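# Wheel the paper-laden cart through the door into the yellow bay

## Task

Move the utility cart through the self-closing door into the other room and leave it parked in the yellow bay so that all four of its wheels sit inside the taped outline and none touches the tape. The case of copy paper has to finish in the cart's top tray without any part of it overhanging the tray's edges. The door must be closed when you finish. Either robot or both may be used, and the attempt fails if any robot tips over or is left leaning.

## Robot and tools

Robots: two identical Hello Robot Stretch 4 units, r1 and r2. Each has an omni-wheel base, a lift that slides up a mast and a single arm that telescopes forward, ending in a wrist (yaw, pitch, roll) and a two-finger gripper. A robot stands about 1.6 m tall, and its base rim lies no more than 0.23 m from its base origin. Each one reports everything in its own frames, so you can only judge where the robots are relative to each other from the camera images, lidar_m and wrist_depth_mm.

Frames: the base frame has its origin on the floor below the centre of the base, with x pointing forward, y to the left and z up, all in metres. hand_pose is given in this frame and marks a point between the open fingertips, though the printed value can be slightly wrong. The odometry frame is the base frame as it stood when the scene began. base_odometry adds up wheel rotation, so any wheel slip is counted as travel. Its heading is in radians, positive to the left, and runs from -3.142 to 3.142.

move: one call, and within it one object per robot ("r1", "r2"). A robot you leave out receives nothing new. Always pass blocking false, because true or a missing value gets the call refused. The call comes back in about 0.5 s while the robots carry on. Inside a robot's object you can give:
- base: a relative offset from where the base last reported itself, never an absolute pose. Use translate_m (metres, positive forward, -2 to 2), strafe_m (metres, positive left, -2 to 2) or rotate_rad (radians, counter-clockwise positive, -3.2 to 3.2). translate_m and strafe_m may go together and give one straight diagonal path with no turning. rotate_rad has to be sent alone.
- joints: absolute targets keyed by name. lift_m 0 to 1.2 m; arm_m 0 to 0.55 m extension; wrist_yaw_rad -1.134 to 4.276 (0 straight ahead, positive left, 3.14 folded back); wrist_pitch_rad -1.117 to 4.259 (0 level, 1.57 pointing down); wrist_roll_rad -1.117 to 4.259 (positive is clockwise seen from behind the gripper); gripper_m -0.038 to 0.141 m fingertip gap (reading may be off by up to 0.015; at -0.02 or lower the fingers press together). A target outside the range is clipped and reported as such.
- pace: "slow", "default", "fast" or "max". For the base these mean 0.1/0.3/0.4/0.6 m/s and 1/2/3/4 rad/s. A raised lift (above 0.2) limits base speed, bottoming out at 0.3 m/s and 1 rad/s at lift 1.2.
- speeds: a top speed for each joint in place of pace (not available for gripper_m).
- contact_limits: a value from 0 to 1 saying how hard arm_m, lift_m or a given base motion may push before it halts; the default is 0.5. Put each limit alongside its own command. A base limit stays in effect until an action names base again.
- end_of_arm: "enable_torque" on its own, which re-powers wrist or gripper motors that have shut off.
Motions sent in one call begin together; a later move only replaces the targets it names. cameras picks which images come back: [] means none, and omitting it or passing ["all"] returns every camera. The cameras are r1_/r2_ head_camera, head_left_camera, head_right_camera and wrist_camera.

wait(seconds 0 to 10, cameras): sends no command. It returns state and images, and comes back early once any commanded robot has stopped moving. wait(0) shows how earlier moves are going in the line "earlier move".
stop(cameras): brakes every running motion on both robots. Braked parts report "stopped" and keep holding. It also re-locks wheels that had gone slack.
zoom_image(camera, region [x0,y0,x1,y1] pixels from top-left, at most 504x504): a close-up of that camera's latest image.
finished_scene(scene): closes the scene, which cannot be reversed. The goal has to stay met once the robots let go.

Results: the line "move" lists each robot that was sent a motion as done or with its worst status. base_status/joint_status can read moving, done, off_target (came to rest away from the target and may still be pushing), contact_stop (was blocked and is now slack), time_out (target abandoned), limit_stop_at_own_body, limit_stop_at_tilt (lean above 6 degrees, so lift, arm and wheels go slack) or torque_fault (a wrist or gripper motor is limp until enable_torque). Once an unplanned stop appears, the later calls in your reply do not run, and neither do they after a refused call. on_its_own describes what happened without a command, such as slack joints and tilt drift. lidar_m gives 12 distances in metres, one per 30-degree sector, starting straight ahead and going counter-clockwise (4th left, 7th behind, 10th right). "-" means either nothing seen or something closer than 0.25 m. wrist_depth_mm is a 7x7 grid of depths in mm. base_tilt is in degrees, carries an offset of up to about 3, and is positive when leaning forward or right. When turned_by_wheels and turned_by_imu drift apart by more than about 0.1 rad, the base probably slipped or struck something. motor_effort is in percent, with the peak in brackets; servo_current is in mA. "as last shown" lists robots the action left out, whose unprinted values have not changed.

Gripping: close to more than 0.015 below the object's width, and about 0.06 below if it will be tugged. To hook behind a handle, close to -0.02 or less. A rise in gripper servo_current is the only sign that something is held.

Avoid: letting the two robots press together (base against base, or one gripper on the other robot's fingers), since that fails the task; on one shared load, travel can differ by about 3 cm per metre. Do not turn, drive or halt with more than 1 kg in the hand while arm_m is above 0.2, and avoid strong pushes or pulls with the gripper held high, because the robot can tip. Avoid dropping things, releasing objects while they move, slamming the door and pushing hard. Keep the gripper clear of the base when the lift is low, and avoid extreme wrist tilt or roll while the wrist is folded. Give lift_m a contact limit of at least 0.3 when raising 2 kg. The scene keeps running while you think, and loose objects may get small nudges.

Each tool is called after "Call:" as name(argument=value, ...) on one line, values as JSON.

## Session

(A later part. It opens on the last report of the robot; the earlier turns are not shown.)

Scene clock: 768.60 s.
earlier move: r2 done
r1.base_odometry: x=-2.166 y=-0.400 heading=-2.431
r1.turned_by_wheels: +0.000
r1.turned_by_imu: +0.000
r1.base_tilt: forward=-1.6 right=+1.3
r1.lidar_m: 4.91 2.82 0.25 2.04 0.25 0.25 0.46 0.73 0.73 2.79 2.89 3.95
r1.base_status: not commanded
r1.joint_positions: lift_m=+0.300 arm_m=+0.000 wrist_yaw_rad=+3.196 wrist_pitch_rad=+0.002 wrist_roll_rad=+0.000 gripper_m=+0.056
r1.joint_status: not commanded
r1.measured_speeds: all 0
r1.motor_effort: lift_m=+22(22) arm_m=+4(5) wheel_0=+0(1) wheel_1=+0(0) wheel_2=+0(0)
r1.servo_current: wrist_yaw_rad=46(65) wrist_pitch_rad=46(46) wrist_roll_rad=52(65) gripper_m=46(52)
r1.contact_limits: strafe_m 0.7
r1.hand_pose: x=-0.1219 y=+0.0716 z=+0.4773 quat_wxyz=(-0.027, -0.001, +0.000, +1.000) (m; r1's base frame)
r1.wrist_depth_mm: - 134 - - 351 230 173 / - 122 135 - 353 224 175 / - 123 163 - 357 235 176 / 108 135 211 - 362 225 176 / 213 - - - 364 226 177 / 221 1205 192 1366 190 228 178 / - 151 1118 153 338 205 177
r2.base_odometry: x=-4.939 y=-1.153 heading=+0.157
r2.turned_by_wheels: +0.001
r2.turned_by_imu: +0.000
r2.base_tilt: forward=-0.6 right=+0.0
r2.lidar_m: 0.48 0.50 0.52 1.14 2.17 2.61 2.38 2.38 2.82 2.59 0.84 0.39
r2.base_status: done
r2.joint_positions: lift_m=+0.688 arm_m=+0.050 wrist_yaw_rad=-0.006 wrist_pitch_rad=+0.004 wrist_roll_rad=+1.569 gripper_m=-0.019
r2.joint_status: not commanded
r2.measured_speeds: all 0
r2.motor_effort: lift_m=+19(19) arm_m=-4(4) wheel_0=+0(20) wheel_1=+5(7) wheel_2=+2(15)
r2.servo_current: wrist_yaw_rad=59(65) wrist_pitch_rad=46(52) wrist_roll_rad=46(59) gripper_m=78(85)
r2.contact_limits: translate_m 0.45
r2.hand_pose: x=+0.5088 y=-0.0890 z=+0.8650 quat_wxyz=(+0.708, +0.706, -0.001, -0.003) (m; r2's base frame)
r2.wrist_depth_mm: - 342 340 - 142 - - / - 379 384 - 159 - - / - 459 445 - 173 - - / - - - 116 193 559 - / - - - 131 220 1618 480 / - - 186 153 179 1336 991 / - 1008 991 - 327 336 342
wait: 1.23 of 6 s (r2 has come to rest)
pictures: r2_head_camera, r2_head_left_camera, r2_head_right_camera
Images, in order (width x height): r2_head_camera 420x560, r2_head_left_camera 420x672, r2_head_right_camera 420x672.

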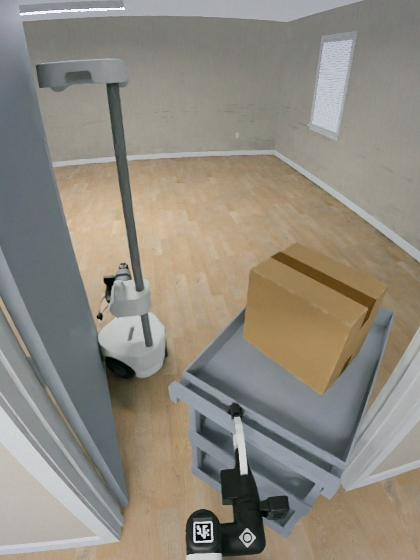

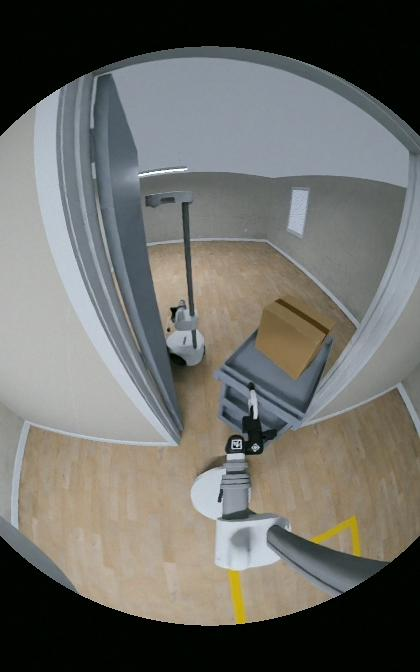

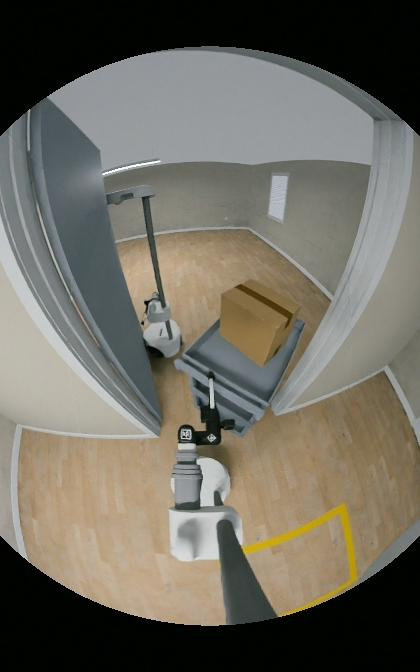

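Call:
move(r2={"base":{"translate_m":-0.075,"strafe_m":0.10},"contact_limits":{"translate_m":0.45}}, blocking=false, cameras=[])

Call:
wait(seconds=6, cameras=["r2_head_camera","r2_head_right_camera"])

Call:
zoom_image(camera="r2_head_right_camera", region=[140, 240, 400, 480])

Scene clock: 777.30 s.
move: r2 moving
r1: as last shown
r1.lidar_m: 4.92 2.77 0.25 2.05 0.25 0.25 0.48 0.74 0.74 2.80 2.89 3.91
r1.motor_effort: lift_m=+22(22) arm_m=+4(4) wheel_0=+0(1) wheel_1=+0(0) wheel_2=+0(0)
r1.servo_current: wrist_yaw_rad=46(59) wrist_pitch_rad=39(46) wrist_roll_rad=39(59) gripper_m=46(46)
r1.contact_limits: strafe_m 0.7
r1.wrist_depth_mm: - 135 - - 347 231 173 / - 122 134 - 353 222 174 / - 123 163 - 355 236 176 / 108 135 213 - 357 225 176 / 213 - - - 359 226 177 / 222 - 192 1397 191 227 178 / - 152 1118 154 338 205 177
r2.base_odometry: x=-4.962 y=-1.131 heading=+0.156
r2.turned_by_wheels: -0.001
r2.turned_by_imu: +0.000
r2.base_tilt: forward=-0.6 right=+0.1
r2.lidar_m: 0.50 0.49 0.56 1.18 2.16 2.60 2.37 2.41 2.85 2.63 0.87 0.38
r2.base_status: translate_m moving; strafe_m moving
r2.joint_positions: lift_m=+0.688 arm_m=+0.050 wrist_yaw_rad=-0.006 wrist_pitch_rad=+0.004 wrist_roll_rad=+1.569 gripper_m=-0.019
r2.joint_status: not commanded
r2.measured_speeds: translate_m=-0.076 strafe_m=+0.098 rotate_rad=-0.004 lift_m=+0.000 arm_m=+0.000 wrist_yaw_rad=-0.021 wrist_pitch_rad=+0.000 wrist_roll_rad=+0.000
r2.motor_effort: lift_m=+19(19) arm_m=-3(4) wheel_0=-17(22) wheel_1=+5(7) wheel_2=+7(11)
r2.servo_current: wrist_yaw_rad=46(59) wrist_pitch_rad=46(46) wrist_roll_rad=46(59) gripper_m=78(85)
r2.contact_limits: translate_m 0.45
r2.hand_pose: x=+0.5087 y=-0.0893 z=+0.8650 quat_wxyz=(+0.708, +0.706, -0.001, -0.004) (m; r2's base frame)
r2.wrist_depth_mm: - 343 342 - 145 - - / - 387 389 - 159 - - / - 462 442 105 176 - - / - - - 117 198 1618 - / - - - 136 223 1537 480 / - - 188 162 179 1576 1025 / - 1008 - - 327 338 340
pictures: none
No camera images: "cameras" was empty.

Scene clock: 778.50 s.
earlier move: r2 done
r1.base_odometry: x=-2.166 y=-0.400 heading=-2.431
r1.turned_by_wheels: +0.000
r1.turned_by_imu: +0.000
r1.base_tilt: forward=-1.6 right=+1.3
r1.lidar_m: 4.88 2.79 0.25 2.05 0.25 0.25 0.48 0.77 0.80 2.80 2.90 3.91
r1.base_status: not commanded
r1.joint_positions: lift_m=+0.300 arm_m=+0.000 wrist_yaw_rad=+3.196 wrist_pitch_rad=+0.002 wrist_roll_rad=+0.000 gripper_m=+0.056
r1.joint_status: not commanded
r1.measured_speeds: all 0
r1.motor_effort: lift_m=+22(22) arm_m=+4(4) wheel_0=-1(1) wheel_1=+0(0) wheel_2=+0(0)
r1.servo_current: wrist_yaw_rad=39(65) wrist_pitch_rad=52(52) wrist_roll_rad=59(65) gripper_m=33(46)
r1.contact_limits: strafe_m 0.7
r1.hand_pose: x=-0.1219 y=+0.0716 z=+0.4773 quat_wxyz=(-0.027, -0.001, +0.000, +1.000) (m; r1's base frame)
r1.wrist_depth_mm: - 135 1708 - 347 232 173 / - 122 134 1661 353 222 175 / - 123 163 - 355 236 175 / 108 135 212 - 362 225 176 / 213 - - 1708 362 226 177 / 222 - 194 559 191 227 178 / - 151 1118 153 336 204 177
r2.base_odometry: x=-5.029 y=-1.066 heading=+0.157
r2.turned_by_wheels: +0.001
r2.turned_by_imu: +0.000
r2.base_tilt: forward=-0.6 right=+0.1
r2.lidar_m: 0.49 0.51 0.61 1.31 2.07 2.55 2.33 2.35 2.92 2.70 0.94 0.35
r2.base_status: done
r2.joint_positions: lift_m=+0.688 arm_m=+0.050 wrist_yaw_rad=-0.005 wrist_pitch_rad=+0.004 wrist_roll_rad=+1.569 gripper_m=-0.019
r2.joint_status: not commanded
r2.measured_speeds: all 0
r2.motor_effort: lift_m=+19(19) arm_m=+4(5) wheel_0=-4(22) wheel_1=+2(7) wheel_2=+4(11)
r2.servo_current: wrist_yaw_rad=46(78) wrist_pitch_rad=46(46) wrist_roll_rad=59(65) gripper_m=72(85)
r2.contact_limits: translate_m 0.45
r2.hand_pose: x=+0.5088 y=-0.0888 z=+0.8650 quat_wxyz=(+0.708, +0.706, +0.000, -0.003) (m; r2's base frame)
r2.wrist_depth_mm: - 342 340 - - - - / - 394 397 - - - - / - - 480 - 162 - - / - - - - 183 1397 492 / - - - 116 219 1618 449 / - 1118 186 139 181 1078 355 / - - - - - 1182 -
wait: 1.20 of 6 s (r2 has come to rest)
pictures: r2_head_camera, r2_head_right_camera
Images, in order (width x height): r2_head_camera 420x560, r2_head_right_camera 420x672.

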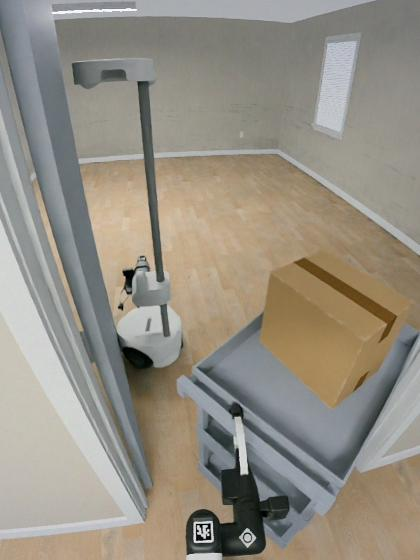

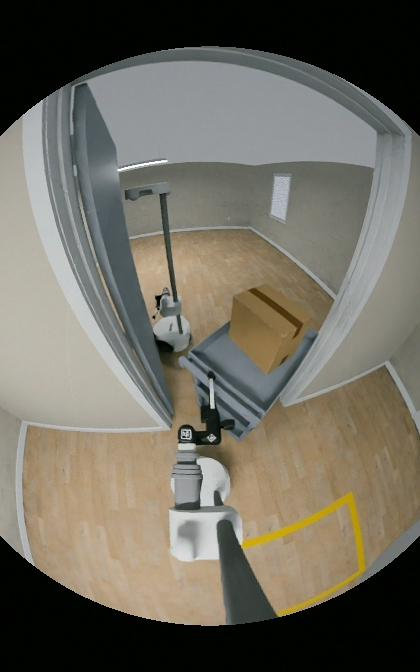

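Scaled by 1.938 from the camera's 420x672 image, which has a finer 600x960 frame.

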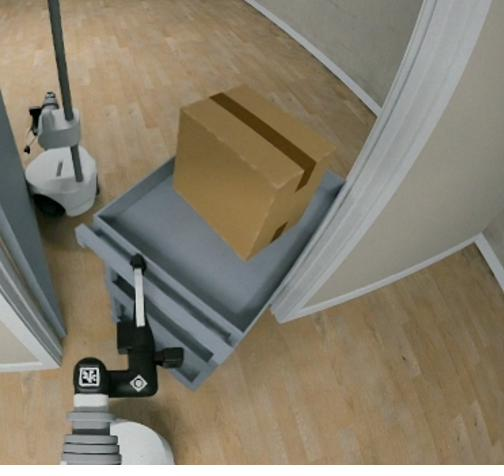

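Call:
move(r2={"base":{"translate_m":-0.2},"contact_limits":{"translate_m":0.45}}, blocking=false, cameras=[])

Call:
wait(seconds=6, cameras=["r2_head_camera","r2_head_right_camera"])

Call:
zoom_image(camera="r2_head_right_camera", region=[140, 240, 400, 480])

Scene clock: 798.20 s.
move: r2 moving
r1: as last shown
r1.lidar_m: 4.90 2.82 0.25 2.02 0.25 0.25 0.48 0.77 0.81 2.81 2.86 3.90
r1.motor_effort: lift_m=+22(22) arm_m=+4(4) wheel_0=+0(1) wheel_1=+0(0) wheel_2=+0(0)
r1.servo_current: wrist_yaw_rad=46(72) wrist_pitch_rad=39(52) wrist_roll_rad=65(65) gripper_m=46(52)
r1.contact_limits: strafe_m 0.7
r1.wrist_depth_mm: - 135 1661 - 347 231 173 / - 122 135 1708 351 223 174 / - 123 162 - 357 236 175 / 108 135 212 - 359 224 176 / 213 - - 1708 364 226 178 / 223 - 193 554 191 227 178 / - 152 1060 153 340 204 178
r2.base_odometry: x=-5.059 y=-1.070 heading=+0.157
r2.turned_by_wheels: +0.000
r2.turned_by_imu: +0.000
r2.base_tilt: forward=-0.6 right=+0.1
r2.lidar_m: 0.51 0.54 0.63 1.33 2.08 2.54 2.27 2.31 2.88 2.68 1.00 0.36
r2.base_status: translate_m moving
r2.joint_positions: lift_m=+0.688 arm_m=+0.050 wrist_yaw_rad=-0.003 wrist_pitch_rad=+0.004 wrist_roll_rad=+1.569 gripper_m=-0.019
r2.joint_status: not commanded
r2.measured_speeds: translate_m=-0.121 strafe_m=+0.001 rotate_rad=+0.003 lift_m=+0.000 arm_m=+0.000 wrist_yaw_rad=+0.005 wrist_pitch_rad=+0.000 wrist_roll_rad=+0.000
r2.motor_effort: lift_m=+19(19) arm_m=-4(4) wheel_0=-13(15) wheel_1=-11(11) wheel_2=+16(16)
r2.servo_current: wrist_yaw_rad=46(59) wrist_pitch_rad=39(46) wrist_roll_rad=39(52) gripper_m=78(78)
r2.contact_limits: translate_m 0.45
r2.hand_pose: x=+0.5091 y=-0.0882 z=+0.8650 quat_wxyz=(+0.708, +0.706, +0.000, -0.002) (m; r2's base frame)
r2.wrist_depth_mm: - 343 336 - - - - / - 394 397 - - - - / - - 480 - 166 166 - / - - - - 187 1499 492 / - - - 121 222 1464 459 / - - 185 145 177 1098 353 / - 140 - - - 351 -
pictures: none
No camera images: "cameras" was empty.

Scene clock: 799.77 s.
earlier move: r2 done
r1.base_odometry: x=-2.166 y=-0.400 heading=-2.431
r1.turned_by_wheels: +0.000
r1.turned_by_imu: +0.000
r1.base_tilt: forward=-1.6 right=+1.3
r1.lidar_m: 4.91 2.81 0.25 2.03 0.25 0.25 0.48 0.84 1.28 2.79 2.90 3.91
r1.base_status: not commanded
r1.joint_positions: lift_m=+0.300 arm_m=+0.000 wrist_yaw_rad=+3.196 wrist_pitch_rad=+0.002 wrist_roll_rad=+0.000 gripper_m=+0.056
r1.joint_status: not commanded
r1.measured_speeds: all 0
r1.motor_effort: lift_m=+22(22) arm_m=+4(4) wheel_0=+0(1) wheel_1=+0(1) wheel_2=+0(0)
r1.servo_current: wrist_yaw_rad=39(72) wrist_pitch_rad=46(52) wrist_roll_rad=39(72) gripper_m=39(52)
r1.contact_limits: strafe_m 0.7
r1.hand_pose: x=-0.1219 y=+0.0716 z=+0.4773 quat_wxyz=(-0.027, -0.001, +0.000, +1.000) (m; r1's base frame)
r1.wrist_depth_mm: - 134 - - 349 230 174 / - 122 135 1921 351 222 174 / - 123 163 1921 357 236 176 / 108 135 207 - 359 225 176 / 213 - - 1756 364 227 177 / 223 - 192 1576 191 226 178 / 220 164 1098 153 336 205 177
r2.base_odometry: x=-5.226 y=-1.097 heading=+0.158
r2.turned_by_wheels: +0.001
r2.turned_by_imu: +0.002
r2.base_tilt: forward=-0.7 right=+0.1
r2.lidar_m: 0.49 0.71 0.88 1.81 2.06 2.33 2.12 2.13 2.69 2.71 1.14 0.37
r2.base_status: done
r2.joint_positions: lift_m=+0.688 arm_m=+0.050 wrist_yaw_rad=+0.005 wrist_pitch_rad=+0.004 wrist_roll_rad=+1.569 gripper_m=-0.019
r2.joint_status: not commanded
r2.measured_speeds: all 0
r2.motor_effort: lift_m=+19(19) arm_m=-4(4) wheel_0=+2(15) wheel_1=-2(11) wheel_2=+8(18)
r2.servo_current: wrist_yaw_rad=52(65) wrist_pitch_rad=33(46) wrist_roll_rad=46(59) gripper_m=78(85)
r2.contact_limits: translate_m 0.45
r2.hand_pose: x=+0.5098 y=-0.0859 z=+0.8650 quat_wxyz=(+0.708, +0.706, +0.003, +0.001) (m; r2's base frame)
r2.wrist_depth_mm: - 340 336 - 133 - - / - 384 387 - 148 - - / - 469 459 - 169 - - / - - - 104 189 1397 504 / - - - 123 219 1281 473 / - - - 147 178 1205 1118 / - 122 - - 330 - -
wait: 1.57 of 6 s (r2 has come to rest)
pictures: r2_head_camera, r2_head_right_camera
Images, in order (width x height): r2_head_camera 420x560, r2_head_right_camera 420x672.

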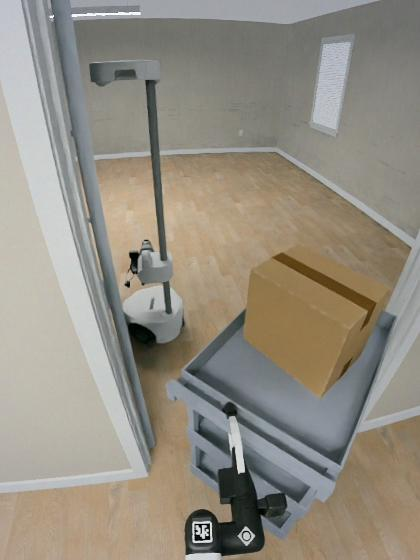

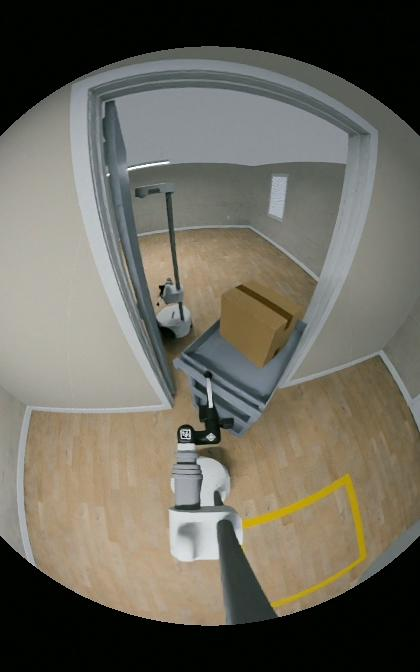

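Scaled by 1.938 from the camera's 420x672 image, which has a finer 600x960 frame.

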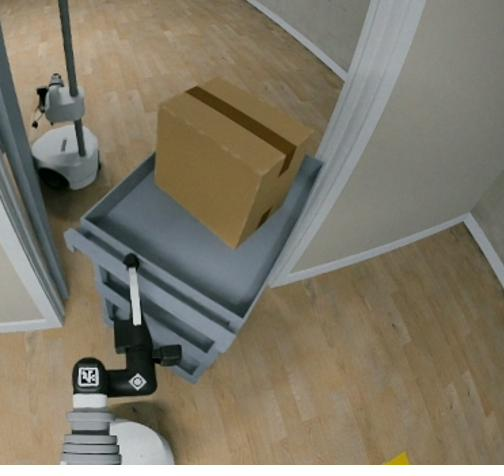

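Call:
move(r2={"base":{"translate_m":-0.25},"contact_limits":{"translate_m":0.45}}, blocking=false, cameras=[])

Call:
wait(seconds=6, cameras=["r2_head_camera","r2_head_right_camera"])

Scene clock: 819.43 s.
move: r2 moving
r1: as last shown
r1.base_tilt: forward=-1.5 right=+1.3
r1.lidar_m: 4.89 2.79 0.25 2.06 0.25 0.25 0.49 0.84 1.28 2.80 2.89 3.93
r1.motor_effort: lift_m=+22(22) arm_m=+4(4) wheel_0=+0(1) wheel_1=+0(0) wheel_2=+0(0)
r1.servo_current: wrist_yaw_rad=52(65) wrist_pitch_rad=39(46) wrist_roll_rad=59(59) gripper_m=39(46)
r1.contact_limits: strafe_m 0.7
r1.wrist_depth_mm: - 134 - - 347 231 173 / - 122 135 1983 351 223 174 / - 124 163 1983 355 236 176 / 108 135 207 - 359 225 177 / 213 - - 1708 364 226 177 / 222 - 193 1576 191 228 177 / 220 163 1118 153 336 204 178
r2.base_odometry: x=-5.257 y=-1.102 heading=+0.158
r2.turned_by_wheels: +0.000
r2.turned_by_imu: +0.001
r2.base_tilt: forward=-0.7 right=+0.1
r2.lidar_m: 0.48 0.72 0.90 1.86 2.01 2.28 2.10 2.12 2.63 2.74 1.21 0.36
r2.base_status: translate_m moving
r2.joint_positions: lift_m=+0.688 arm_m=+0.050 wrist_yaw_rad=+0.006 wrist_pitch_rad=+0.004 wrist_roll_rad=+1.569 gripper_m=-0.019
r2.joint_status: not commanded
r2.measured_speeds: translate_m=-0.123 strafe_m=-0.001 rotate_rad=-0.004 lift_m=+0.000 arm_m=+0.000 wrist_yaw_rad=+0.000 wrist_pitch_rad=+0.000 wrist_roll_rad=+0.000
r2.motor_effort: lift_m=+19(19) arm_m=-4(4) wheel_0=-5(7) wheel_1=-8(8) wheel_2=+16(18)
r2.servo_current: wrist_yaw_rad=46(65) wrist_pitch_rad=39(46) wrist_roll_rad=52(59) gripper_m=85(85)
r2.contact_limits: translate_m 0.45
r2.hand_pose: x=+0.5098 y=-0.0858 z=+0.8650 quat_wxyz=(+0.708, +0.706, +0.003, +0.001) (m; r2's base frame)
r2.wrist_depth_mm: - 343 340 - 139 - - / - 384 389 - - - - / - 466 452 - 172 - - / - - - 114 194 1397 521 / - - - 131 222 1308 469 / - - 186 153 178 1281 1205 / - 122 - - 332 - 336
pictures: none
No camera images: "cameras" was empty.

Scene clock: 821.23 s.
earlier move: r2 done
r1.base_odometry: x=-2.166 y=-0.400 heading=-2.431
r1.turned_by_wheels: +0.000
r1.turned_by_imu: +0.000
r1.base_tilt: forward=-1.6 right=+1.3
r1.lidar_m: 4.91 2.79 0.25 2.05 0.25 0.25 0.48 0.94 1.26 2.77 2.90 3.92
r1.base_status: not commanded
r1.joint_positions: lift_m=+0.300 arm_m=+0.000 wrist_yaw_rad=+3.196 wrist_pitch_rad=+0.002 wrist_roll_rad=+0.000 gripper_m=+0.056
r1.joint_status: not commanded
r1.measured_speeds: all 0
r1.motor_effort: lift_m=+22(22) arm_m=+4(4) wheel_0=+0(1) wheel_1=+0(0) wheel_2=+0(0)
r1.servo_current: wrist_yaw_rad=72(72) wrist_pitch_rad=46(46) wrist_roll_rad=46(72) gripper_m=39(46)
r1.contact_limits: strafe_m 0.7
r1.hand_pose: x=-0.1219 y=+0.0716 z=+0.4773 quat_wxyz=(-0.027, -0.001, +0.000, +1.000) (m; r1's base frame)
r1.wrist_depth_mm: - 135 - - 347 231 173 / - 122 135 1863 351 223 174 / - 123 163 1499 355 236 175 / 108 135 212 - 359 225 177 / 213 - - 1430 364 227 177 / 223 - 190 1576 191 228 178 / 1118 976 1118 153 338 204 178
r2.base_odometry: x=-5.473 y=-1.136 heading=+0.157
r2.turned_by_wheels: +0.000
r2.turned_by_imu: +0.000
r2.base_tilt: forward=-0.7 right=+0.1
r2.lidar_m: 0.50 0.93 1.17 2.00 2.01 2.07 1.86 1.89 2.38 2.74 1.56 0.42
r2.base_status: done
r2.joint_positions: lift_m=+0.688 arm_m=+0.050 wrist_yaw_rad=+0.003 wrist_pitch_rad=+0.004 wrist_roll_rad=+1.569 gripper_m=-0.019
r2.joint_status: not commanded
r2.measured_speeds: all 0
r2.motor_effort: lift_m=+19(19) arm_m=-4(4) wheel_0=-4(15) wheel_1=-4(10) wheel_2=+3(18)
r2.servo_current: wrist_yaw_rad=46(65) wrist_pitch_rad=46(52) wrist_roll_rad=39(65) gripper_m=72(85)
r2.contact_limits: translate_m 0.45
r2.hand_pose: x=+0.5096 y=-0.0866 z=+0.8650 quat_wxyz=(+0.708, +0.706, +0.002, +0.000) (m; r2's base frame)
r2.wrist_depth_mm: - 345 349 107 164 - - / - 384 387 119 177 - - / - 439 436 126 190 - - / - - 492 137 206 - - / - - - 152 225 1499 504 / - - 186 168 178 1430 1205 / - - - - 271 - -
wait: 1.80 of 6 s (r2 has come to rest)
pictures: r2_head_camera, r2_head_right_camera
Images, in order (width x height): r2_head_camera 420x560, r2_head_right_camera 420x672.

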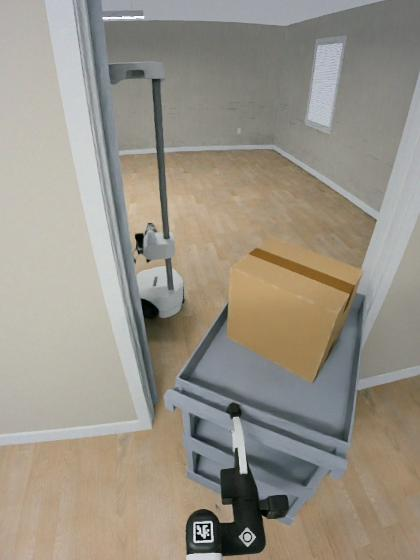

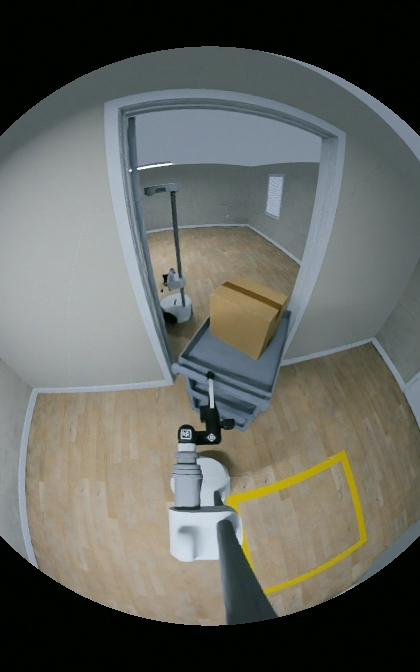

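Call:
move(r2={"base":{"translate_m":-0.585,"strafe_m":-0.546},"contact_limits":{"translate_m":0.5}}, blocking=false, cameras=[])

Call:
wait(seconds=8, cameras=["r2_head_camera","r2_head_right_camera","r2_head_left_camera"])

Scene clock: 839.03 s.
move: r2 moving
r1: as last shown
r1.lidar_m: 4.87 2.79 0.25 2.07 0.25 0.25 0.48 0.94 1.25 2.80 2.89 3.90
r1.servo_current: wrist_yaw_rad=59(72) wrist_pitch_rad=39(46) wrist_roll_rad=52(52) gripper_m=46(46)
r1.contact_limits: strafe_m 0.7
r1.wrist_depth_mm: - 135 - - 349 231 173 / - 122 135 - 353 222 174 / - 123 163 1499 353 236 176 / 108 135 212 1464 359 225 176 / 214 - - 1464 362 227 177 / 224 - 192 1464 191 228 178 / 1118 1008 1138 153 338 204 178
r2.base_odometry: x=-5.493 y=-1.162 heading=+0.159
r2.turned_by_wheels: +0.002
r2.turned_by_imu: +0.002
r2.base_tilt: forward=-0.7 right=+0.1
r2.lidar_m: 0.48 0.94 1.22 2.01 2.01 2.02 1.82 1.87 2.35 2.72 1.61 0.42
r2.base_status: translate_m moving; strafe_m moving
r2.joint_positions: lift_m=+0.688 arm_m=+0.050 wrist_yaw_rad=+0.007 wrist_pitch_rad=+0.004 wrist_roll_rad=+1.569 gripper_m=-0.019
r2.joint_status: not commanded
r2.measured_speeds: translate_m=-0.093 strafe_m=-0.086 rotate_rad=+0.008 lift_m=+0.000 arm_m=+0.000 wrist_yaw_rad=+0.023 wrist_pitch_rad=+0.000 wrist_roll_rad=+0.000
r2.motor_effort: lift_m=+19(19) arm_m=-4(4) wheel_0=+11(11) wheel_1=-11(11) wheel_2=+16(16)
r2.servo_current: wrist_yaw_rad=52(52) wrist_pitch_rad=46(46) wrist_roll_rad=46(59) gripper_m=78(85)
r2.contact_limits: translate_m 0.5
r2.hand_pose: x=+0.5099 y=-0.0854 z=+0.8650 quat_wxyz=(+0.708, +0.706, +0.004, +0.001) (m; r2's base frame)
r2.wrist_depth_mm: - 345 347 105 162 - - / - 379 387 117 174 - - / - 436 433 124 189 - - / - - 488 135 205 - - / - - - 150 224 1499 512 / - - 188 167 178 1499 1160 / - 139 - - 272 - -
pictures: none
No camera images: "cameras" was empty.

Scene clock: 842.63 s.
earlier move: r2 done
r1.base_odometry: x=-2.166 y=-0.400 heading=-2.431
r1.turned_by_wheels: +0.000
r1.turned_by_imu: +0.000
r1.base_tilt: forward=-1.6 right=+1.3
r1.lidar_m: 4.90 2.79 0.25 2.06 0.25 0.26 0.45 1.30 1.26 2.80 2.87 3.92
r1.base_status: not commanded
r1.joint_positions: lift_m=+0.300 arm_m=+0.000 wrist_yaw_rad=+3.196 wrist_pitch_rad=+0.002 wrist_roll_rad=+0.000 gripper_m=+0.056
r1.joint_status: not commanded
r1.measured_speeds: all 0
r1.motor_effort: lift_m=+22(22) arm_m=+4(4) wheel_0=+0(1) wheel_1=+0(0) wheel_2=+0(0)
r1.servo_current: wrist_yaw_rad=46(72) wrist_pitch_rad=39(52) wrist_roll_rad=46(72) gripper_m=39(46)
r1.contact_limits: strafe_m 0.7
r1.hand_pose: x=-0.1219 y=+0.0716 z=+0.4773 quat_wxyz=(-0.027, -0.001, +0.000, +1.000) (m; r1's base frame)
r1.wrist_depth_mm: - 134 - - 349 232 173 / - 122 134 - 353 223 174 / - 123 163 - 355 236 175 / 108 135 211 - 362 225 176 / 213 - - - 366 226 177 / 1499 1756 193 1618 191 227 178 / 1138 1138 1118 153 340 204 177
r2.base_odometry: x=-5.964 y=-1.767 heading=+0.158
r2.turned_by_wheels: -0.001
r2.turned_by_imu: +0.002
r2.base_tilt: forward=-0.7 right=+0.0
r2.lidar_m: 0.32 0.44 2.00 2.44 2.07 1.34 1.20 1.26 1.57 2.23 2.32 0.53
r2.base_status: done
r2.joint_positions: lift_m=+0.688 arm_m=+0.050 wrist_yaw_rad=+0.006 wrist_pitch_rad=+0.004 wrist_roll_rad=+1.569 gripper_m=-0.019
r2.joint_status: not commanded
r2.measured_speeds: all 0
r2.motor_effort: lift_m=+19(19) arm_m=-4(4) wheel_0=+6(15) wheel_1=-1(12) wheel_2=+4(17)
r2.servo_current: wrist_yaw_rad=52(72) wrist_pitch_rad=46(59) wrist_roll_rad=46(59) gripper_m=78(85)
r2.contact_limits: translate_m 0.5
r2.hand_pose: x=+0.5098 y=-0.0856 z=+0.8650 quat_wxyz=(+0.708, +0.706, +0.004, +0.001) (m; r2's base frame)
r2.wrist_depth_mm: - - - 336 - - 1138 / - - - 357 384 392 399 / - - - 244 327 - 488 / - - - 214 291 1708 539 / - - - 189 254 741 - / - 452 186 170 179 - - / - 427 410 - 211 - -
wait: 3.60 of 8 s (r2 has come to rest)
pictures: r2_head_camera, r2_head_left_camera, r2_head_right_camera
Images, in order (width x height): r2_head_camera 420x560, r2_head_left_camera 420x672, r2_head_right_camera 420x672.

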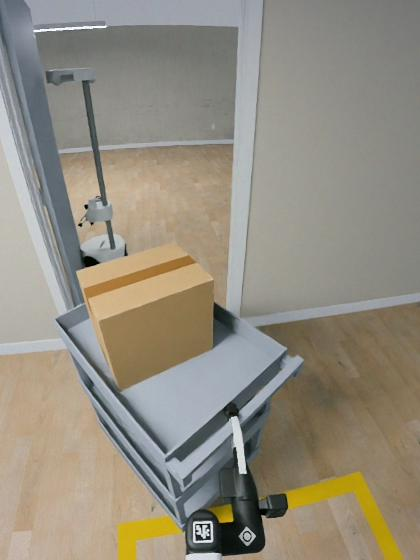

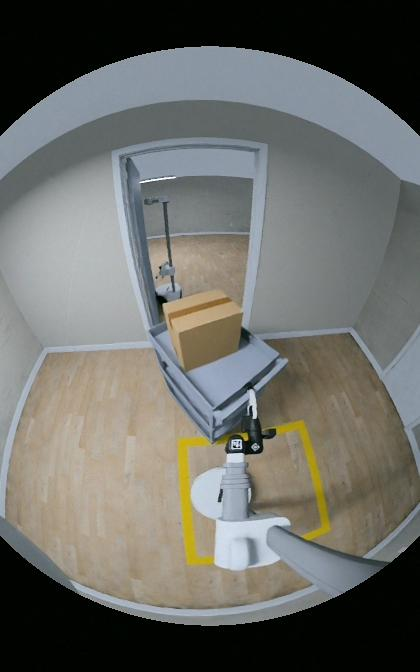

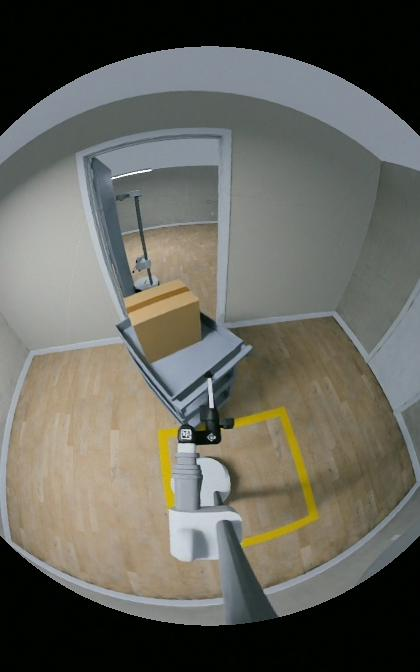

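Call:
move(r2={"base":{"translate_m":-0.46,"strafe_m":-0.195},"contact_limits":{"translate_m":0.5}}, blocking=false, cameras=[])

Call:
wait(seconds=8, cameras=["r2_head_camera","r2_head_right_camera","r2_head_left_camera"])

Scene clock: 856.47 s.
move: r2 moving
r1: as last shown
r1.lidar_m: 4.90 2.79 0.25 2.06 0.25 0.25 0.48 1.31 1.24 2.79 2.88 3.93
r1.motor_effort: lift_m=+22(22) arm_m=+4(4) wheel_0=+0(0) wheel_1=+0(0) wheel_2=+0(0)
r1.servo_current: wrist_yaw_rad=59(59) wrist_pitch_rad=39(52) wrist_roll_rad=52(59) gripper_m=33(52)
r1.contact_limits: strafe_m 0.7
r1.wrist_depth_mm: - 134 - - 349 231 173 / - 122 135 - 355 223 174 / - 123 163 - 355 236 175 / 108 135 212 - 357 225 177 / 213 - - - 366 227 177 / 1499 1756 193 1618 191 227 177 / 1118 1118 1118 153 340 204 177
r2.base_odometry: x=-5.993 y=-1.785 heading=+0.159
r2.turned_by_wheels: +0.001
r2.turned_by_imu: +0.001
r2.base_tilt: forward=-0.6 right=+0.1
r2.lidar_m: 0.33 0.45 2.06 2.47 2.01 1.33 1.18 1.18 1.52 2.24 2.30 0.54
r2.base_status: translate_m moving; strafe_m moving
r2.joint_positions: lift_m=+0.688 arm_m=+0.050 wrist_yaw_rad=+0.008 wrist_pitch_rad=+0.004 wrist_roll_rad=+1.569 gripper_m=-0.019
r2.joint_status: not commanded
r2.measured_speeds: translate_m=-0.121 strafe_m=-0.054 rotate_rad=+0.003 lift_m=+0.000 arm_m=+0.000 wrist_yaw_rad=+0.000 wrist_pitch_rad=+0.000 wrist_roll_rad=+0.000
r2.motor_effort: lift_m=+19(19) arm_m=-4(4) wheel_0=+0(5) wheel_1=-10(11) wheel_2=+21(22)
r2.servo_current: wrist_yaw_rad=65(65) wrist_pitch_rad=46(46) wrist_roll_rad=46(59) gripper_m=72(85)
r2.contact_limits: translate_m 0.5
r2.hand_pose: x=+0.5100 y=-0.0850 z=+0.8650 quat_wxyz=(+0.708, +0.706, +0.004, +0.002) (m; r2's base frame)
r2.wrist_depth_mm: - - - 340 - - 1160 / - - - 353 384 387 397 / - - - 242 322 - 492 / - - - 212 291 1863 559 / - - - 189 253 741 - / - 455 439 171 179 - - / - 421 415 - 211 - -
pictures: none
No camera images: "cameras" was empty.

Scene clock: 859.03 s.
earlier move: r2 done
r1.base_odometry: x=-2.166 y=-0.400 heading=-2.431
r1.turned_by_wheels: +0.000
r1.turned_by_imu: +0.000
r1.base_tilt: forward=-1.6 right=+1.3
r1.lidar_m: 4.91 2.79 0.25 2.06 0.25 0.25 0.49 1.30 1.29 2.80 2.90 3.89
r1.base_status: not commanded
r1.joint_positions: lift_m=+0.300 arm_m=+0.000 wrist_yaw_rad=+3.196 wrist_pitch_rad=+0.002 wrist_roll_rad=+0.000 gripper_m=+0.056
r1.joint_status: not commanded
r1.measured_speeds: all 0
r1.motor_effort: lift_m=+22(22) arm_m=+4(4) wheel_0=+0(1) wheel_1=+0(1) wheel_2=+0(0)
r1.servo_current: wrist_yaw_rad=59(78) wrist_pitch_rad=39(52) wrist_roll_rad=52(65) gripper_m=46(52)
r1.contact_limits: strafe_m 0.7
r1.hand_pose: x=-0.1219 y=+0.0716 z=+0.4773 quat_wxyz=(-0.027, -0.001, +0.000, +1.000) (m; r1's base frame)
r1.wrist_depth_mm: - 134 - - 347 231 174 / - 122 134 - 351 223 174 / - 124 163 - 357 236 175 / 108 135 211 - 359 225 177 / 213 - - - 364 227 176 / 1499 1808 193 1618 190 227 177 / 1160 1118 1098 154 338 204 178
r2.base_odometry: x=-6.388 y=-2.032 heading=+0.158
r2.turned_by_wheels: -0.001
r2.turned_by_imu: +0.000
r2.base_tilt: forward=-0.6 right=+0.0
r2.lidar_m: 0.32 0.41 2.62 2.57 1.26 0.83 0.73 0.74 0.97 1.98 2.16 0.51
r2.base_status: done
r2.joint_positions: lift_m=+0.688 arm_m=+0.050 wrist_yaw_rad=+0.003 wrist_pitch_rad=+0.004 wrist_roll_rad=+1.569 gripper_m=-0.019
r2.joint_status: not commanded
r2.measured_speeds: all 0
r2.motor_effort: lift_m=+19(19) arm_m=-4(4) wheel_0=-4(9) wheel_1=-2(13) wheel_2=+4(22)
r2.servo_current: wrist_yaw_rad=52(65) wrist_pitch_rad=46(46) wrist_roll_rad=46(59) gripper_m=78(85)
r2.contact_limits: translate_m 0.5
r2.hand_pose: x=+0.5096 y=-0.0864 z=+0.8650 quat_wxyz=(+0.708, +0.706, +0.003, +0.000) (m; r2's base frame)
r2.wrist_depth_mm: - - - - - 1576 1160 / - - - 370 - 1661 1182 / - - - 294 415 1366 421 / - - - 236 312 1576 504 / 1756 - - 197 263 1808 - / 1756 - 189 160 178 668 - / 1708 427 407 - 200 - -
wait: 2.57 of 8 s (r2 has come to rest)
pictures: r2_head_camera, r2_head_left_camera, r2_head_right_camera
Images, in order (width x height): r2_head_camera 420x560, r2_head_left_camera 420x672, r2_head_right_camera 420x672.

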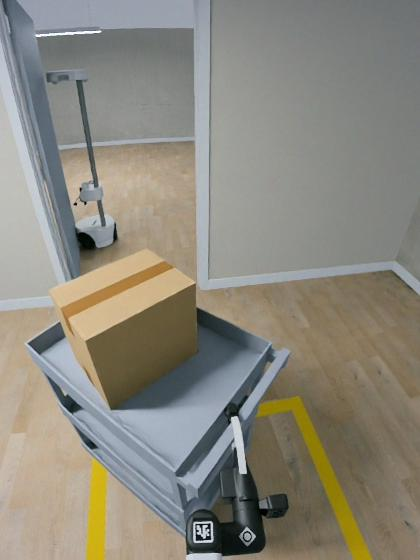

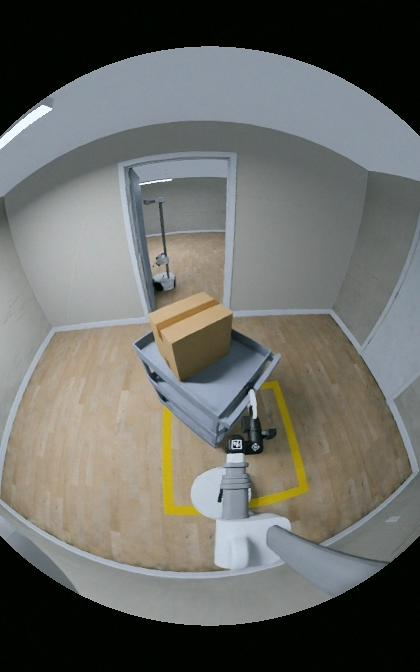

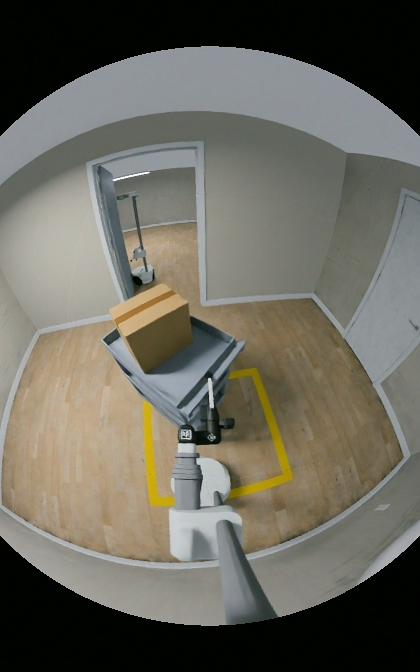

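Call:
move(r2={"base":{"translate_m":-0.31,"strafe_m":-0.24},"joints":{"arm_m":0.005},"contact_limits":{"translate_m":0.5},"speeds":{"arm_m":0.05}}, blocking=false, cameras=[])

Call:
wait(seconds=8, cameras=["r2_head_camera","r2_head_right_camera","r2_head_left_camera"])

Call:
zoom_image(camera="r2_head_left_camera", region=[80, 270, 340, 530])

Scene clock: 875.03 s.
move: r2 moving
r1: as last shown
r1.base_tilt: forward=-1.6 right=+1.2
r1.lidar_m: 4.89 2.80 0.25 2.07 0.25 0.25 0.47 1.33 1.27 2.81 2.91 3.89
r1.motor_effort: lift_m=+22(22) arm_m=+4(4) wheel_0=+0(1) wheel_1=+0(0) wheel_2=+0(0)
r1.servo_current: wrist_yaw_rad=52(59) wrist_pitch_rad=39(52) wrist_roll_rad=52(59) gripper_m=33(46)
r1.contact_limits: strafe_m 0.7
r1.wrist_depth_mm: - 134 - - 349 231 174 / - 122 134 - 351 223 174 / - 123 163 - 353 235 176 / 108 135 212 - 362 224 177 / 213 - - - 362 227 177 / 1464 1808 193 1576 191 226 178 / 1098 1118 1138 153 338 204 177
r2.base_odometry: x=-6.411 y=-2.057 heading=+0.159
r2.turned_by_wheels: +0.002
r2.turned_by_imu: +0.002
r2.base_tilt: forward=-0.6 right=+0.0
r2.lidar_m: 0.30 0.37 2.67 2.59 1.22 0.79 0.71 0.72 0.93 1.92 2.15 0.52
r2.base_status: translate_m moving; strafe_m moving
r2.joint_positions: lift_m=+0.688 arm_m=+0.028 wrist_yaw_rad=+0.010 wrist_pitch_rad=+0.004 wrist_roll_rad=+1.569 gripper_m=-0.019
r2.joint_status: arm_m moving
r2.measured_speeds: translate_m=-0.106 strafe_m=-0.080 rotate_rad=+0.007 lift_m=+0.000 arm_m=-0.051 wrist_yaw_rad=+0.001 wrist_pitch_rad=+0.000 wrist_roll_rad=+0.000
r2.motor_effort: lift_m=+19(19) arm_m=-8(15) wheel_0=+11(11) wheel_1=-10(11) wheel_2=+17(21)
r2.servo_current: wrist_yaw_rad=65(65) wrist_pitch_rad=46(46) wrist_roll_rad=52(52) gripper_m=72(78)
r2.contact_limits: translate_m 0.5
r2.hand_pose: x=+0.4884 y=-0.0847 z=+0.8650 quat_wxyz=(+0.708, +0.706, +0.005, +0.002) (m; r2's base frame)
r2.wrist_depth_mm: - - - - - 1537 1160 / - - - 364 - 1661 1182 / - - - 283 407 418 418 / - - - 224 306 1708 504 / 1756 - - 198 262 1808 - / 1808 - 445 167 180 715 - / 1756 427 407 - 208 - -
pictures: none
No camera images: "cameras" was empty.

Scene clock: 877.23 s.
earlier move: r2 done
r1.base_odometry: x=-2.166 y=-0.400 heading=-2.431
r1.turned_by_wheels: +0.000
r1.turned_by_imu: +0.000
r1.base_tilt: forward=-1.6 right=+1.3
r1.lidar_m: 4.89 2.81 0.25 2.06 0.25 0.25 0.49 1.32 1.27 2.79 2.88 3.93
r1.base_status: not commanded
r1.joint_positions: lift_m=+0.300 arm_m=+0.000 wrist_yaw_rad=+3.196 wrist_pitch_rad=+0.002 wrist_roll_rad=+0.000 gripper_m=+0.056
r1.joint_status: not commanded
r1.measured_speeds: all 0
r1.motor_effort: lift_m=+22(22) arm_m=+4(4) wheel_0=+0(1) wheel_1=+0(0) wheel_2=+0(0)
r1.servo_current: wrist_yaw_rad=39(65) wrist_pitch_rad=39(52) wrist_roll_rad=46(65) gripper_m=39(52)
r1.contact_limits: strafe_m 0.7
r1.hand_pose: x=-0.1219 y=+0.0716 z=+0.4773 quat_wxyz=(-0.027, -0.001, +0.000, +1.000) (m; r1's base frame)
r1.wrist_depth_mm: - 134 - - 349 232 173 / - 122 134 - 351 224 174 / - 123 163 - 355 236 176 / 108 136 212 - 359 225 176 / 213 - - - 362 227 178 / 1499 1808 194 1576 191 227 178 / 1098 1118 1098 153 338 204 177
r2.base_odometry: x=-6.656 y=-2.318 heading=+0.159
r2.turned_by_wheels: +0.000
r2.turned_by_imu: +0.003
r2.base_tilt: forward=-0.7 right=+0.1
r2.lidar_m: 0.26 0.30 0.78 2.75 0.71 0.45 0.40 0.42 0.53 1.10 2.00 0.55
r2.base_status: done
r2.joint_positions: lift_m=+0.688 arm_m=+0.005 wrist_yaw_rad=+0.016 wrist_pitch_rad=+0.004 wrist_roll_rad=+1.569 gripper_m=-0.019
r2.joint_status: all done
r2.measured_speeds: all 0
r2.motor_effort: lift_m=+19(19) arm_m=+4(15) wheel_0=+8(19) wheel_1=+3(11) wheel_2=+3(23)
r2.servo_current: wrist_yaw_rad=91(117) wrist_pitch_rad=39(52) wrist_roll_rad=39(65) gripper_m=78(85)
r2.contact_limits: translate_m 0.5
r2.hand_pose: x=+0.4656 y=-0.0829 z=+0.8650 quat_wxyz=(+0.708, +0.706, +0.007, +0.004) (m; r2's base frame)
r2.wrist_depth_mm: - - - - - 1661 1138 / - - - - - 1708 1182 / - - - 404 - 1576 1118 / - - - 315 430 1576 480 / - - - 204 290 1661 525 / - - - 167 181 1708 - / - 439 410 - 199 - -
wait: 2.20 of 8 s (r2 has come to rest)
pictures: r2_head_camera, r2_head_left_camera, r2_head_right_camera
Images, in order (width x height): r2_head_camera 420x560, r2_head_left_camera 420x672, r2_head_right_camera 420x672.

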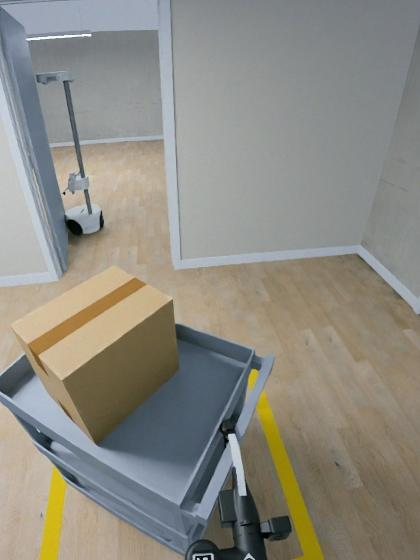

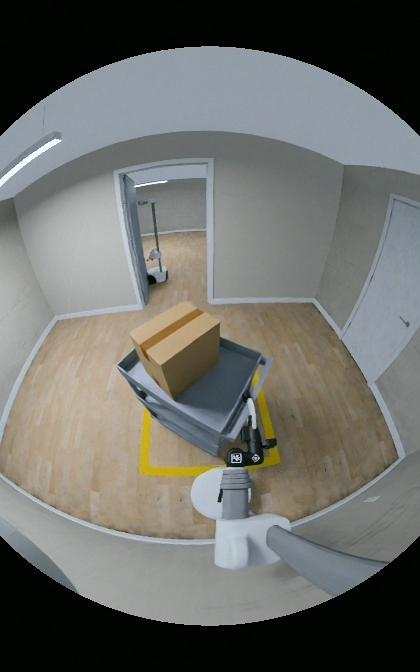

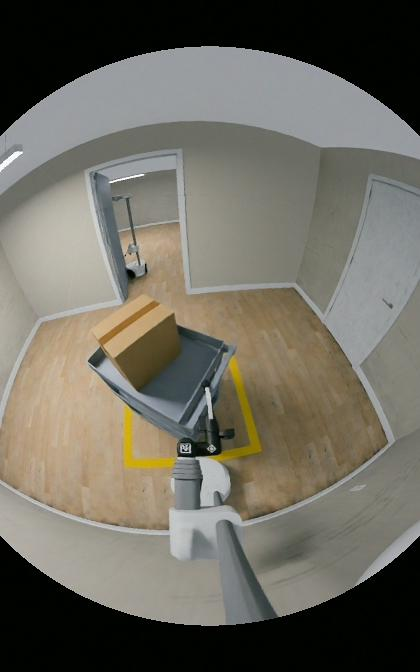

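Scaled by 1.938 from the camera's 420x672 image, which has a finer 600x960 frame.

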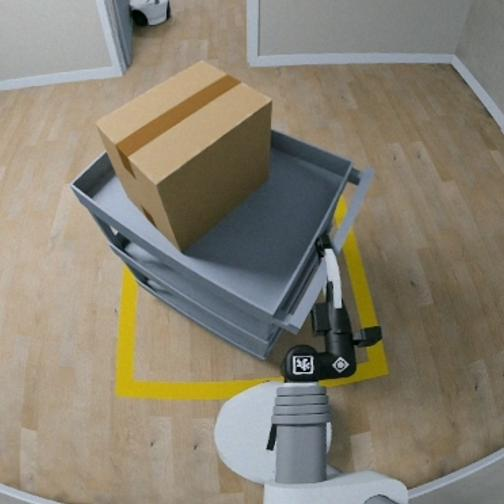

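Call:
move(r2={"base":{"translate_m":0.02,"strafe_m":-0.10},"pace":"slow","contact_limits":{"translate_m":0.5}}, blocking=false, cameras=[])

Call:
wait(seconds=8, cameras=["r2_head_camera","r2_head_right_camera","r2_head_left_camera"])

Call:
zoom_image(camera="r2_head_left_camera", region=[80, 270, 340, 530])

Scene clock: 907.10 s.
move: r2 moving
r1: as last shown
r1.lidar_m: 4.91 2.79 0.25 2.03 0.25 0.25 0.48 1.30 1.26 2.79 2.92 3.90
r1.servo_current: wrist_yaw_rad=46(72) wrist_pitch_rad=52(52) wrist_roll_rad=65(65) gripper_m=39(46)
r1.contact_limits: strafe_m 0.7
r1.wrist_depth_mm: - 134 - - 347 231 173 / - 122 135 - 351 224 174 / - 123 163 - 357 236 176 / 108 135 212 - 359 225 177 / 214 - - - 364 227 177 / 1499 1808 193 1537 190 227 178 / 1118 1098 1118 154 340 204 178
r2.base_odometry: x=-6.651 y=-2.330 heading=+0.160
r2.turned_by_wheels: +0.001
r2.turned_by_imu: +0.002
r2.base_tilt: forward=-0.7 right=+0.0
r2.lidar_m: 0.28 0.31 0.73 2.77 0.71 0.45 0.40 0.42 0.55 1.11 2.00 0.58
r2.base_status: translate_m moving; strafe_m moving
r2.joint_positions: lift_m=+0.688 arm_m=+0.005 wrist_yaw_rad=+0.016 wrist_pitch_rad=+0.004 wrist_roll_rad=+1.569 gripper_m=-0.019
r2.joint_status: not commanded
r2.measured_speeds: translate_m=+0.010 strafe_m=-0.051 rotate_rad=-0.001 lift_m=+0.000 arm_m=+0.000 wrist_yaw_rad=+0.010 wrist_pitch_rad=+0.000 wrist_roll_rad=+0.000
r2.motor_effort: lift_m=+19(19) arm_m=+4(5) wheel_0=+18(23) wheel_1=-4(5) wheel_2=-3(3)
r2.servo_current: wrist_yaw_rad=98(98) wrist_pitch_rad=39(46) wrist_roll_rad=39(52) gripper_m=85(85)
r2.contact_limits: translate_m 0.5
r2.hand_pose: x=+0.4656 y=-0.0828 z=+0.8650 quat_wxyz=(+0.708, +0.706, +0.007, +0.004) (m; r2's base frame)
r2.wrist_depth_mm: - - - - - 1618 1160 / - - - - - 1661 1160 / - - - 410 - 1537 1118 / - - - 317 427 1618 480 / - - - 204 290 1661 521 / - - - 168 180 1708 - / - 439 413 - 200 - -
pictures: none
No camera images: "cameras" was empty.

Scene clock: 908.83 s.
earlier move: r2 done
r1.base_odometry: x=-2.166 y=-0.400 heading=-2.431
r1.turned_by_wheels: +0.000
r1.turned_by_imu: +0.000
r1.base_tilt: forward=-1.5 right=+1.2
r1.lidar_m: 4.90 2.81 0.25 2.06 0.25 0.25 0.48 1.30 1.27 2.79 2.92 3.92
r1.base_status: not commanded
r1.joint_positions: lift_m=+0.300 arm_m=+0.000 wrist_yaw_rad=+3.196 wrist_pitch_rad=+0.002 wrist_roll_rad=+0.000 gripper_m=+0.056
r1.joint_status: not commanded
r1.measured_speeds: all 0
r1.motor_effort: lift_m=+22(22) arm_m=+4(4) wheel_0=+0(1) wheel_1=+0(1) wheel_2=+0(0)
r1.servo_current: wrist_yaw_rad=59(72) wrist_pitch_rad=39(52) wrist_roll_rad=52(65) gripper_m=33(52)
r1.contact_limits: strafe_m 0.7
r1.hand_pose: x=-0.1219 y=+0.0716 z=+0.4773 quat_wxyz=(-0.027, -0.001, +0.000, +1.000) (m; r1's base frame)
r1.wrist_depth_mm: - 135 - - 349 231 173 / - 122 135 - 353 222 174 / - 124 163 - 355 236 176 / 108 135 212 - 362 224 176 / 214 - - - 362 227 178 / 1499 1863 194 1618 191 228 178 / 1118 1098 1118 153 336 204 178
r2.base_odometry: x=-6.620 y=-2.414 heading=+0.160
r2.turned_by_wheels: +0.000
r2.turned_by_imu: +0.001
r2.base_tilt: forward=-0.7 right=+0.1
r2.lidar_m: 0.26 0.32 0.77 2.88 0.71 0.46 0.38 0.42 0.55 1.15 1.90 0.54
r2.base_status: done
r2.joint_positions: lift_m=+0.688 arm_m=+0.005 wrist_yaw_rad=+0.025 wrist_pitch_rad=+0.004 wrist_roll_rad=+1.569 gripper_m=-0.019
r2.joint_status: not commanded
r2.measured_speeds: translate_m=+0.000 strafe_m=+0.000 rotate_rad=-0.001 lift_m=+0.000 arm_m=+0.000 wrist_yaw_rad=+0.000 wrist_pitch_rad=+0.000 wrist_roll_rad=+0.000
r2.on_its_own: wrist_yaw_rad is at rest, and its servo_current (156 mA) is outside its rest range (0 to 104 mA)
r2.motor_effort: lift_m=+19(19) arm_m=+4(5) wheel_0=+11(23) wheel_1=+2(5) wheel_2=-5(6)
r2.servo_current: wrist_yaw_rad=156(169) wrist_pitch_rad=39(52) wrist_roll_rad=46(59) gripper_m=72(85)
r2.contact_limits: translate_m 0.5
r2.hand_pose: x=+0.4664 y=-0.0801 z=+0.8650 quat_wxyz=(+0.708, +0.706, +0.010, +0.008) (m; r2's base frame)
r2.wrist_depth_mm: - - - - - 1661 1160 / - - - - - 1661 1182 / - - - 415 - 1576 1118 / - - - 336 427 1537 480 / - - - 205 293 1756 517 / - - - 163 179 1708 - / - 439 415 - 200 - -
wait: 1.73 of 8 s (r2 has come to rest)
pictures: r2_head_camera, r2_head_left_camera, r2_head_right_camera
Images, in order (width x height): r2_head_camera 420x560, r2_head_left_camera 420x672, r2_head_right_camera 420x672.

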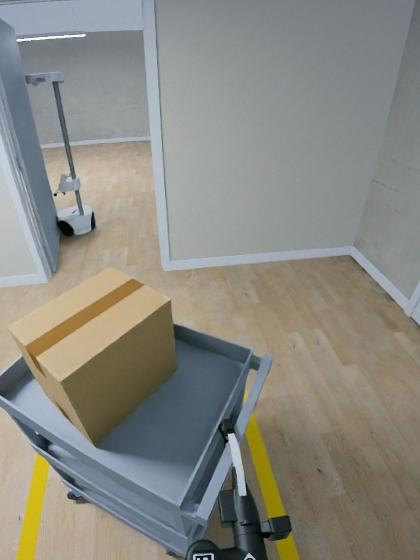

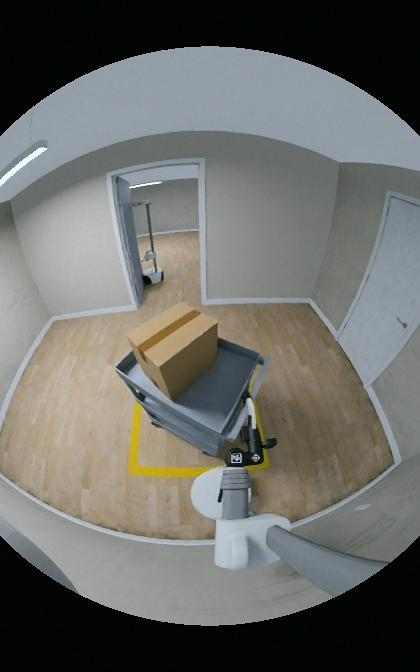

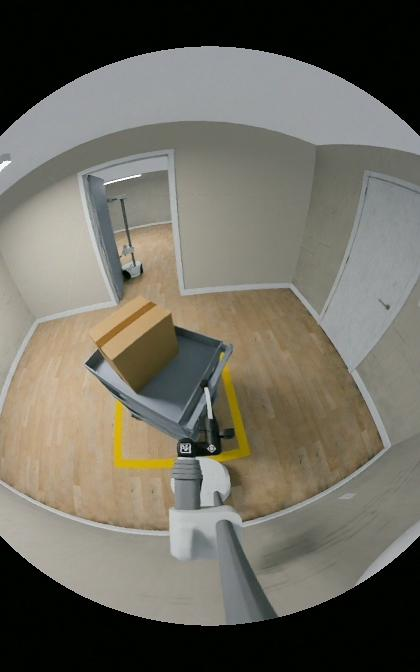

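Scaled by 1.938 from the camera's 420x672 image, which has a finer 600x960 frame.

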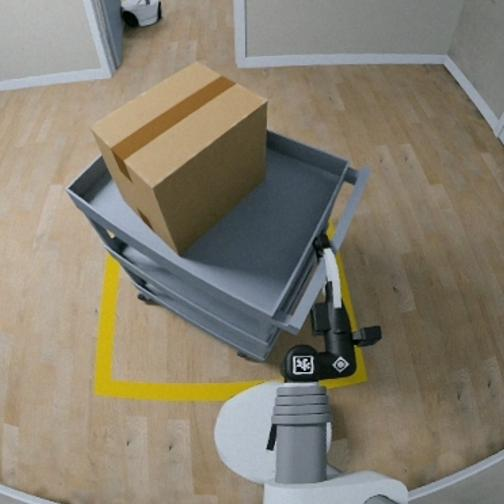

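Call:
zoom_image(camera="r2_head_camera", region=[0, 250, 300, 550])

Call:
zoom_image(camera="r2_head_right_camera", region=[60, 270, 280, 490])

Scaled by 1.680 from the camera's 420x560 image, which has a finer 1200x1600 frame.

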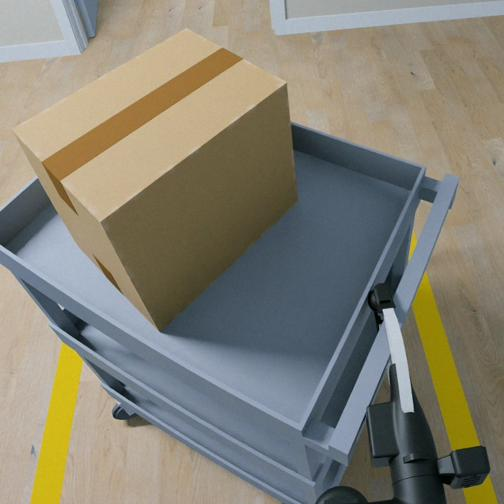

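Scaled by 2.291 from the camera's 420x672 image, which has a finer 600x960 frame.

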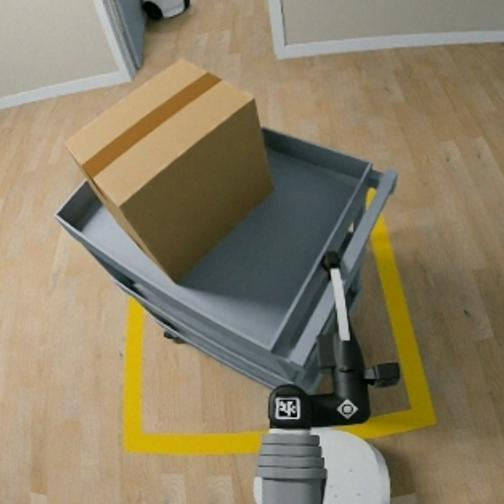

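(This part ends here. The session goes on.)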